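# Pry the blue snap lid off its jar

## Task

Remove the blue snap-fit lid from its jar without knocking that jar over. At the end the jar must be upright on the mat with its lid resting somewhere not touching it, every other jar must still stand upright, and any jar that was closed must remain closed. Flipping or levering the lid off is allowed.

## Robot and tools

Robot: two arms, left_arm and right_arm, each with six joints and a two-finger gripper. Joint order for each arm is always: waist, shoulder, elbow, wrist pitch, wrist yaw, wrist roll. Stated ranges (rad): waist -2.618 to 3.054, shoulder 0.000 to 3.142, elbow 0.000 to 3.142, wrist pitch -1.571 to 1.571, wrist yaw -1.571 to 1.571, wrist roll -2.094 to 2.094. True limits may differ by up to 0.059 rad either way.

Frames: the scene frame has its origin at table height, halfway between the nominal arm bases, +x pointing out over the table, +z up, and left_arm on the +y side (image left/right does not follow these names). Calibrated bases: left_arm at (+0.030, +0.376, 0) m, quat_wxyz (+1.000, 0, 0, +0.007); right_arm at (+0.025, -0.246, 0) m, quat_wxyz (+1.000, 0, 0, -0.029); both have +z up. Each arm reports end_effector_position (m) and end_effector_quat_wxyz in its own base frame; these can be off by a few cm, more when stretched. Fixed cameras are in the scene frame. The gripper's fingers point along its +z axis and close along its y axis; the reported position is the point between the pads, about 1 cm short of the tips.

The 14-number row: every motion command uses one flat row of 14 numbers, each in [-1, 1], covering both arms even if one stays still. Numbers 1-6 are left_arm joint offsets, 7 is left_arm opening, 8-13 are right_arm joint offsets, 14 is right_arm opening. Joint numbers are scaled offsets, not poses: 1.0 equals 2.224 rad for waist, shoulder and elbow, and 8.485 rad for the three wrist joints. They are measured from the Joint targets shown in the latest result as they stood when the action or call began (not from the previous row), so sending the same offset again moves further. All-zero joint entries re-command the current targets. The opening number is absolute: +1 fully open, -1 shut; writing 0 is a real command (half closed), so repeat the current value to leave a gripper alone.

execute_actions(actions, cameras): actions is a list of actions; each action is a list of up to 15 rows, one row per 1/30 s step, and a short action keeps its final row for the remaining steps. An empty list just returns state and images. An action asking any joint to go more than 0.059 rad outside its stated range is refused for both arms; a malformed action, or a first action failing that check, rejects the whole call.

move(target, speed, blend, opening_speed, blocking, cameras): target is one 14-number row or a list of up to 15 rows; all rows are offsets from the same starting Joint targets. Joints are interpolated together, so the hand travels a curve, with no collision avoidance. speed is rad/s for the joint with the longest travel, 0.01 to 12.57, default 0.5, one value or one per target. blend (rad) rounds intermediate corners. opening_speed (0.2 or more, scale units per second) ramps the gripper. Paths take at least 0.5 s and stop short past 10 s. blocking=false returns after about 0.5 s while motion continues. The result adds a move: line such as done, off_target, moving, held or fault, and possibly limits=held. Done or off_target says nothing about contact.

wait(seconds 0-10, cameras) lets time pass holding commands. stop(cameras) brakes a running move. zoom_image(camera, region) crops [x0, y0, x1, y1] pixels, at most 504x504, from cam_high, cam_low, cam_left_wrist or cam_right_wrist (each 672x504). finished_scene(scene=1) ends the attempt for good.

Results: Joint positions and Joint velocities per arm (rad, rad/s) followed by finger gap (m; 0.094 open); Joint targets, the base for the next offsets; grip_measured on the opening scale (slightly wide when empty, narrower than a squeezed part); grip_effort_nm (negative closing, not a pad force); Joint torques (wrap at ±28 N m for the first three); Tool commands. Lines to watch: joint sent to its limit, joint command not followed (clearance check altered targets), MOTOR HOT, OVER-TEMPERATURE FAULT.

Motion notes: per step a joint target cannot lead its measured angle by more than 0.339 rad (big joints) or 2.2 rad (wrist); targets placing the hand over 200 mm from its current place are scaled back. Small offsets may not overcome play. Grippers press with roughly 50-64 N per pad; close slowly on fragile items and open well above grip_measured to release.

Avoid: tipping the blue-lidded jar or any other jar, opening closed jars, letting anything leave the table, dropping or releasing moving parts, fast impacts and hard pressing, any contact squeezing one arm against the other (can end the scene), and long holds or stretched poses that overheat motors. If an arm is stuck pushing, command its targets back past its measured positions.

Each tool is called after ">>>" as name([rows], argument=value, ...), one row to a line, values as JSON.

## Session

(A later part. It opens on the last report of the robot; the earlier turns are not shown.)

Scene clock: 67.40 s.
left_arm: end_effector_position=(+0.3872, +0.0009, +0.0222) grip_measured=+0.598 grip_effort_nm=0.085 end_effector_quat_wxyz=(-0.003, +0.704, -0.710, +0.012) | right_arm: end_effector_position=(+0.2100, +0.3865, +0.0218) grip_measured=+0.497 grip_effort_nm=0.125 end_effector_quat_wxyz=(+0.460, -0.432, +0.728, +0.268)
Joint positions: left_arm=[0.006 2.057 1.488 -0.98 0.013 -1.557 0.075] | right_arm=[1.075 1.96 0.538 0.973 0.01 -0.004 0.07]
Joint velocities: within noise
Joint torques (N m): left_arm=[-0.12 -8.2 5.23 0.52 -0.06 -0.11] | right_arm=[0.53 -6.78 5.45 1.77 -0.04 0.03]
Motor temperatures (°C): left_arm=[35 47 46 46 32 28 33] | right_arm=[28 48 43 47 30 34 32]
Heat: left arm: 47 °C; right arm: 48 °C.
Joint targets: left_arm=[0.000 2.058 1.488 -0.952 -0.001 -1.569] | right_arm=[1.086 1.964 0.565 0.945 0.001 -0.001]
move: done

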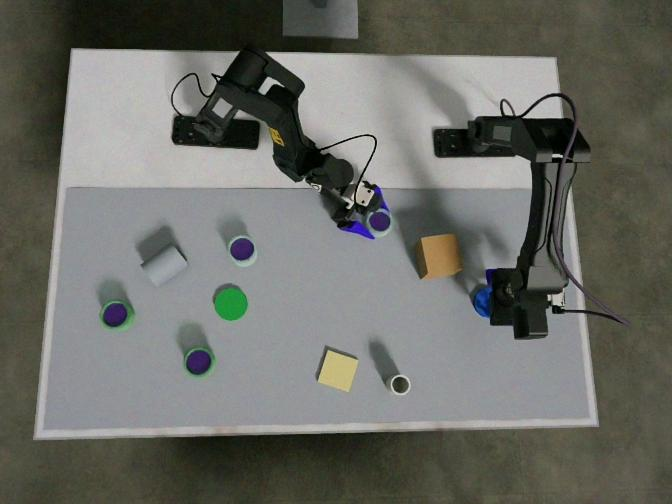

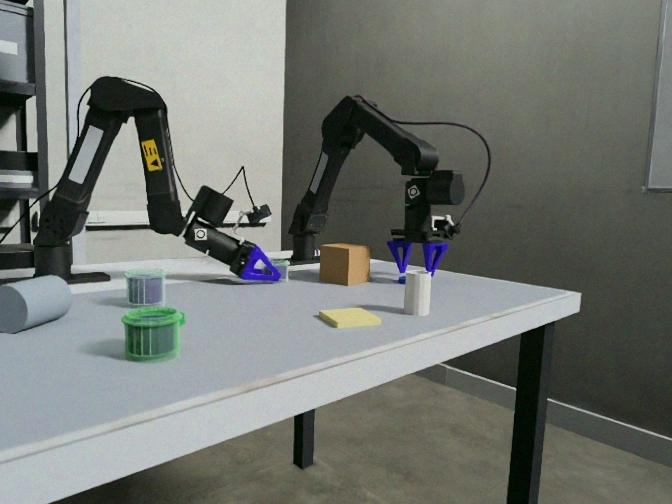

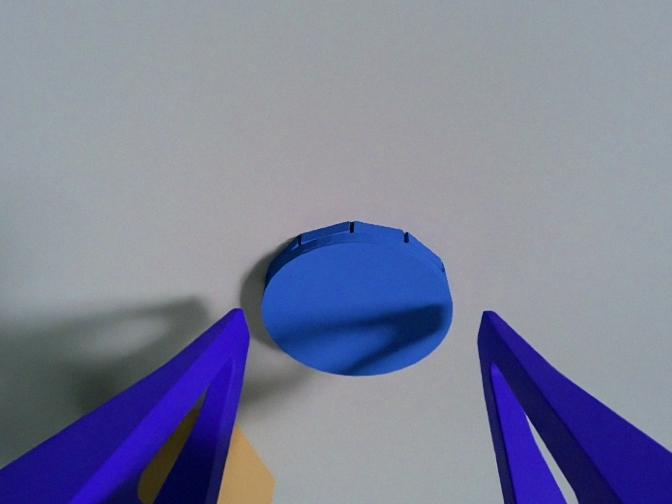

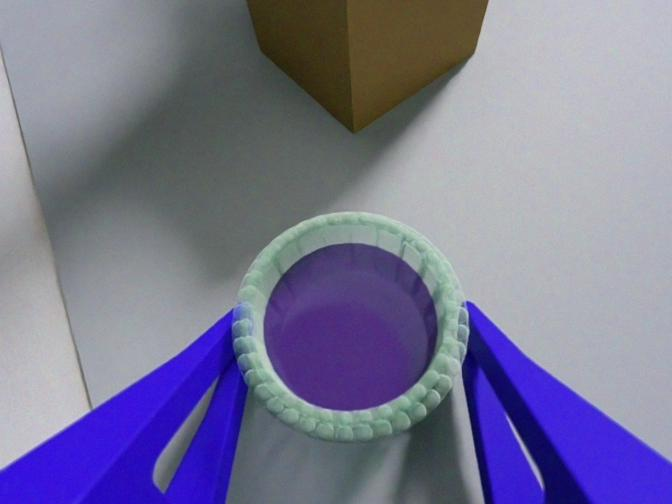

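>>> move([
  [0,0,0,0,0,0,0.7,0,0,0,0,0,0,0.85],
  [0,-0.0261,0.0504,-0.0186,0,0,0.7,0,-0.042,-0.124,0.034,0,0,0.85],
], speed=0.35, opening_speed=0.6)

>>> zoom_image(camera="cam_low", region=[220, 210, 460, 300])

Scene clock: 70.23 s.
left_arm: end_effector_position=(+0.3820, +0.0009, +0.0392) grip_measured=+0.698 grip_effort_nm=0.085 end_effector_quat_wxyz=(+0.012, +0.704, -0.710, -0.002) | right_arm: end_effector_position=(+0.1824, +0.3355, +0.0168) grip_measured=+0.847 grip_effort_nm=0.125 end_effector_quat_wxyz=(+0.464, -0.429, +0.725, +0.272)
Joint positions: left_arm=[0.006 2.057 1.559 -1.092 0.013 -1.557 0.08] | right_arm=[1.075 1.9 0.293 1.173 0.01 -0.001 0.087]
Joint velocities: within noise
Joint torques (N m): left_arm=[-0.14 -12.96 8.5 -0.12 -0.05 -0.09] | right_arm=[0.4 -8.21 2.07 2.67 -0.01 0.02]
Motor temperatures (°C): left_arm=[35 48 46 46 32 28 33] | right_arm=[28 48 43 47 30 34 32]
Heat: left arm: 48 °C; right arm: 48 °C.
Joint targets: left_arm=[0.000 2.000 1.600 -1.109 -0.001 -1.569] | right_arm=[1.086 1.871 0.290 1.234 0.001 -0.001]
move: off_target (left_arm, right_arm); left_arm: the shoulder is farthest, 0.057 rad from its target; right_arm: the wrist pitch is farthest, 0.061 rad from its target

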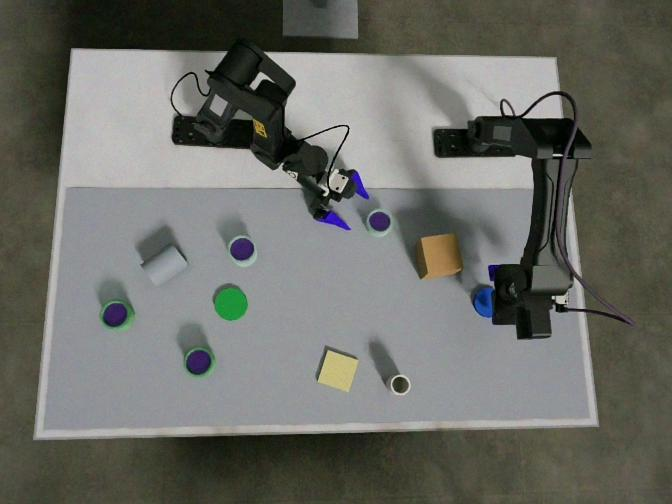

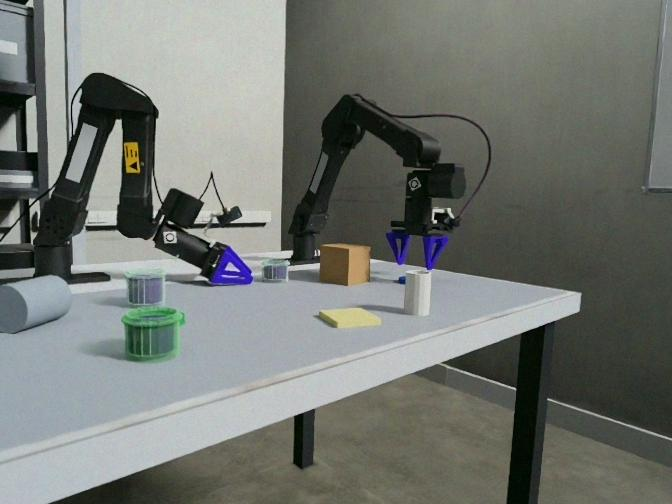

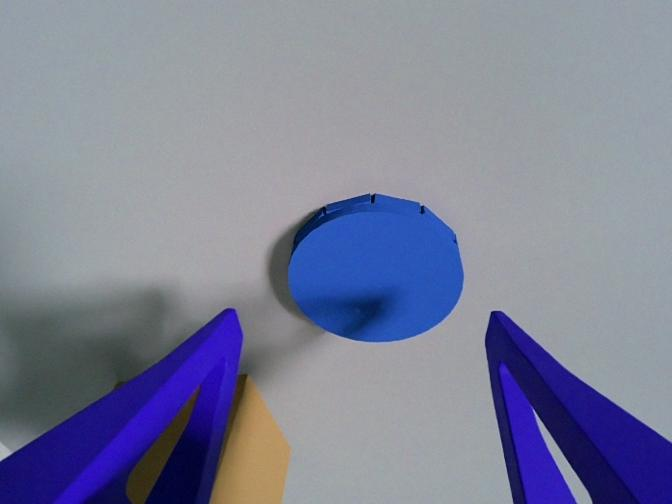

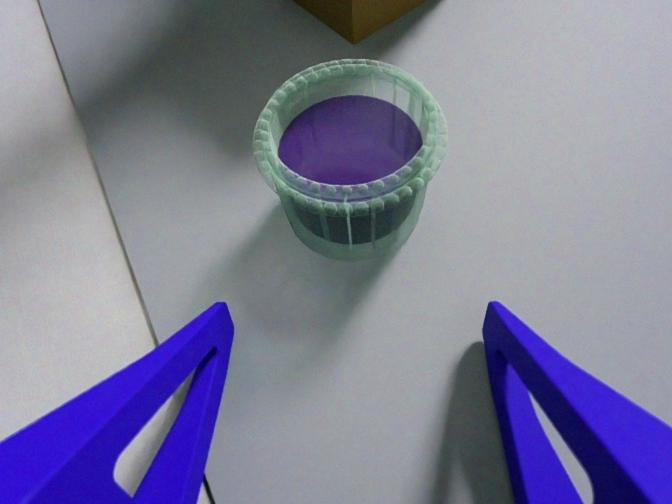

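Scaled by 2.100 from the camera's 672x504 image, which has a finer 960x720 frame.

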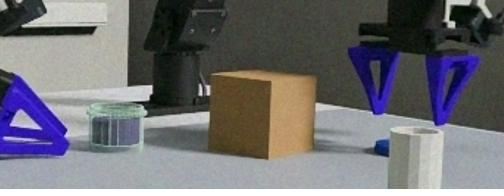

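>>> finished_scene()

The scene is finished: the task was done.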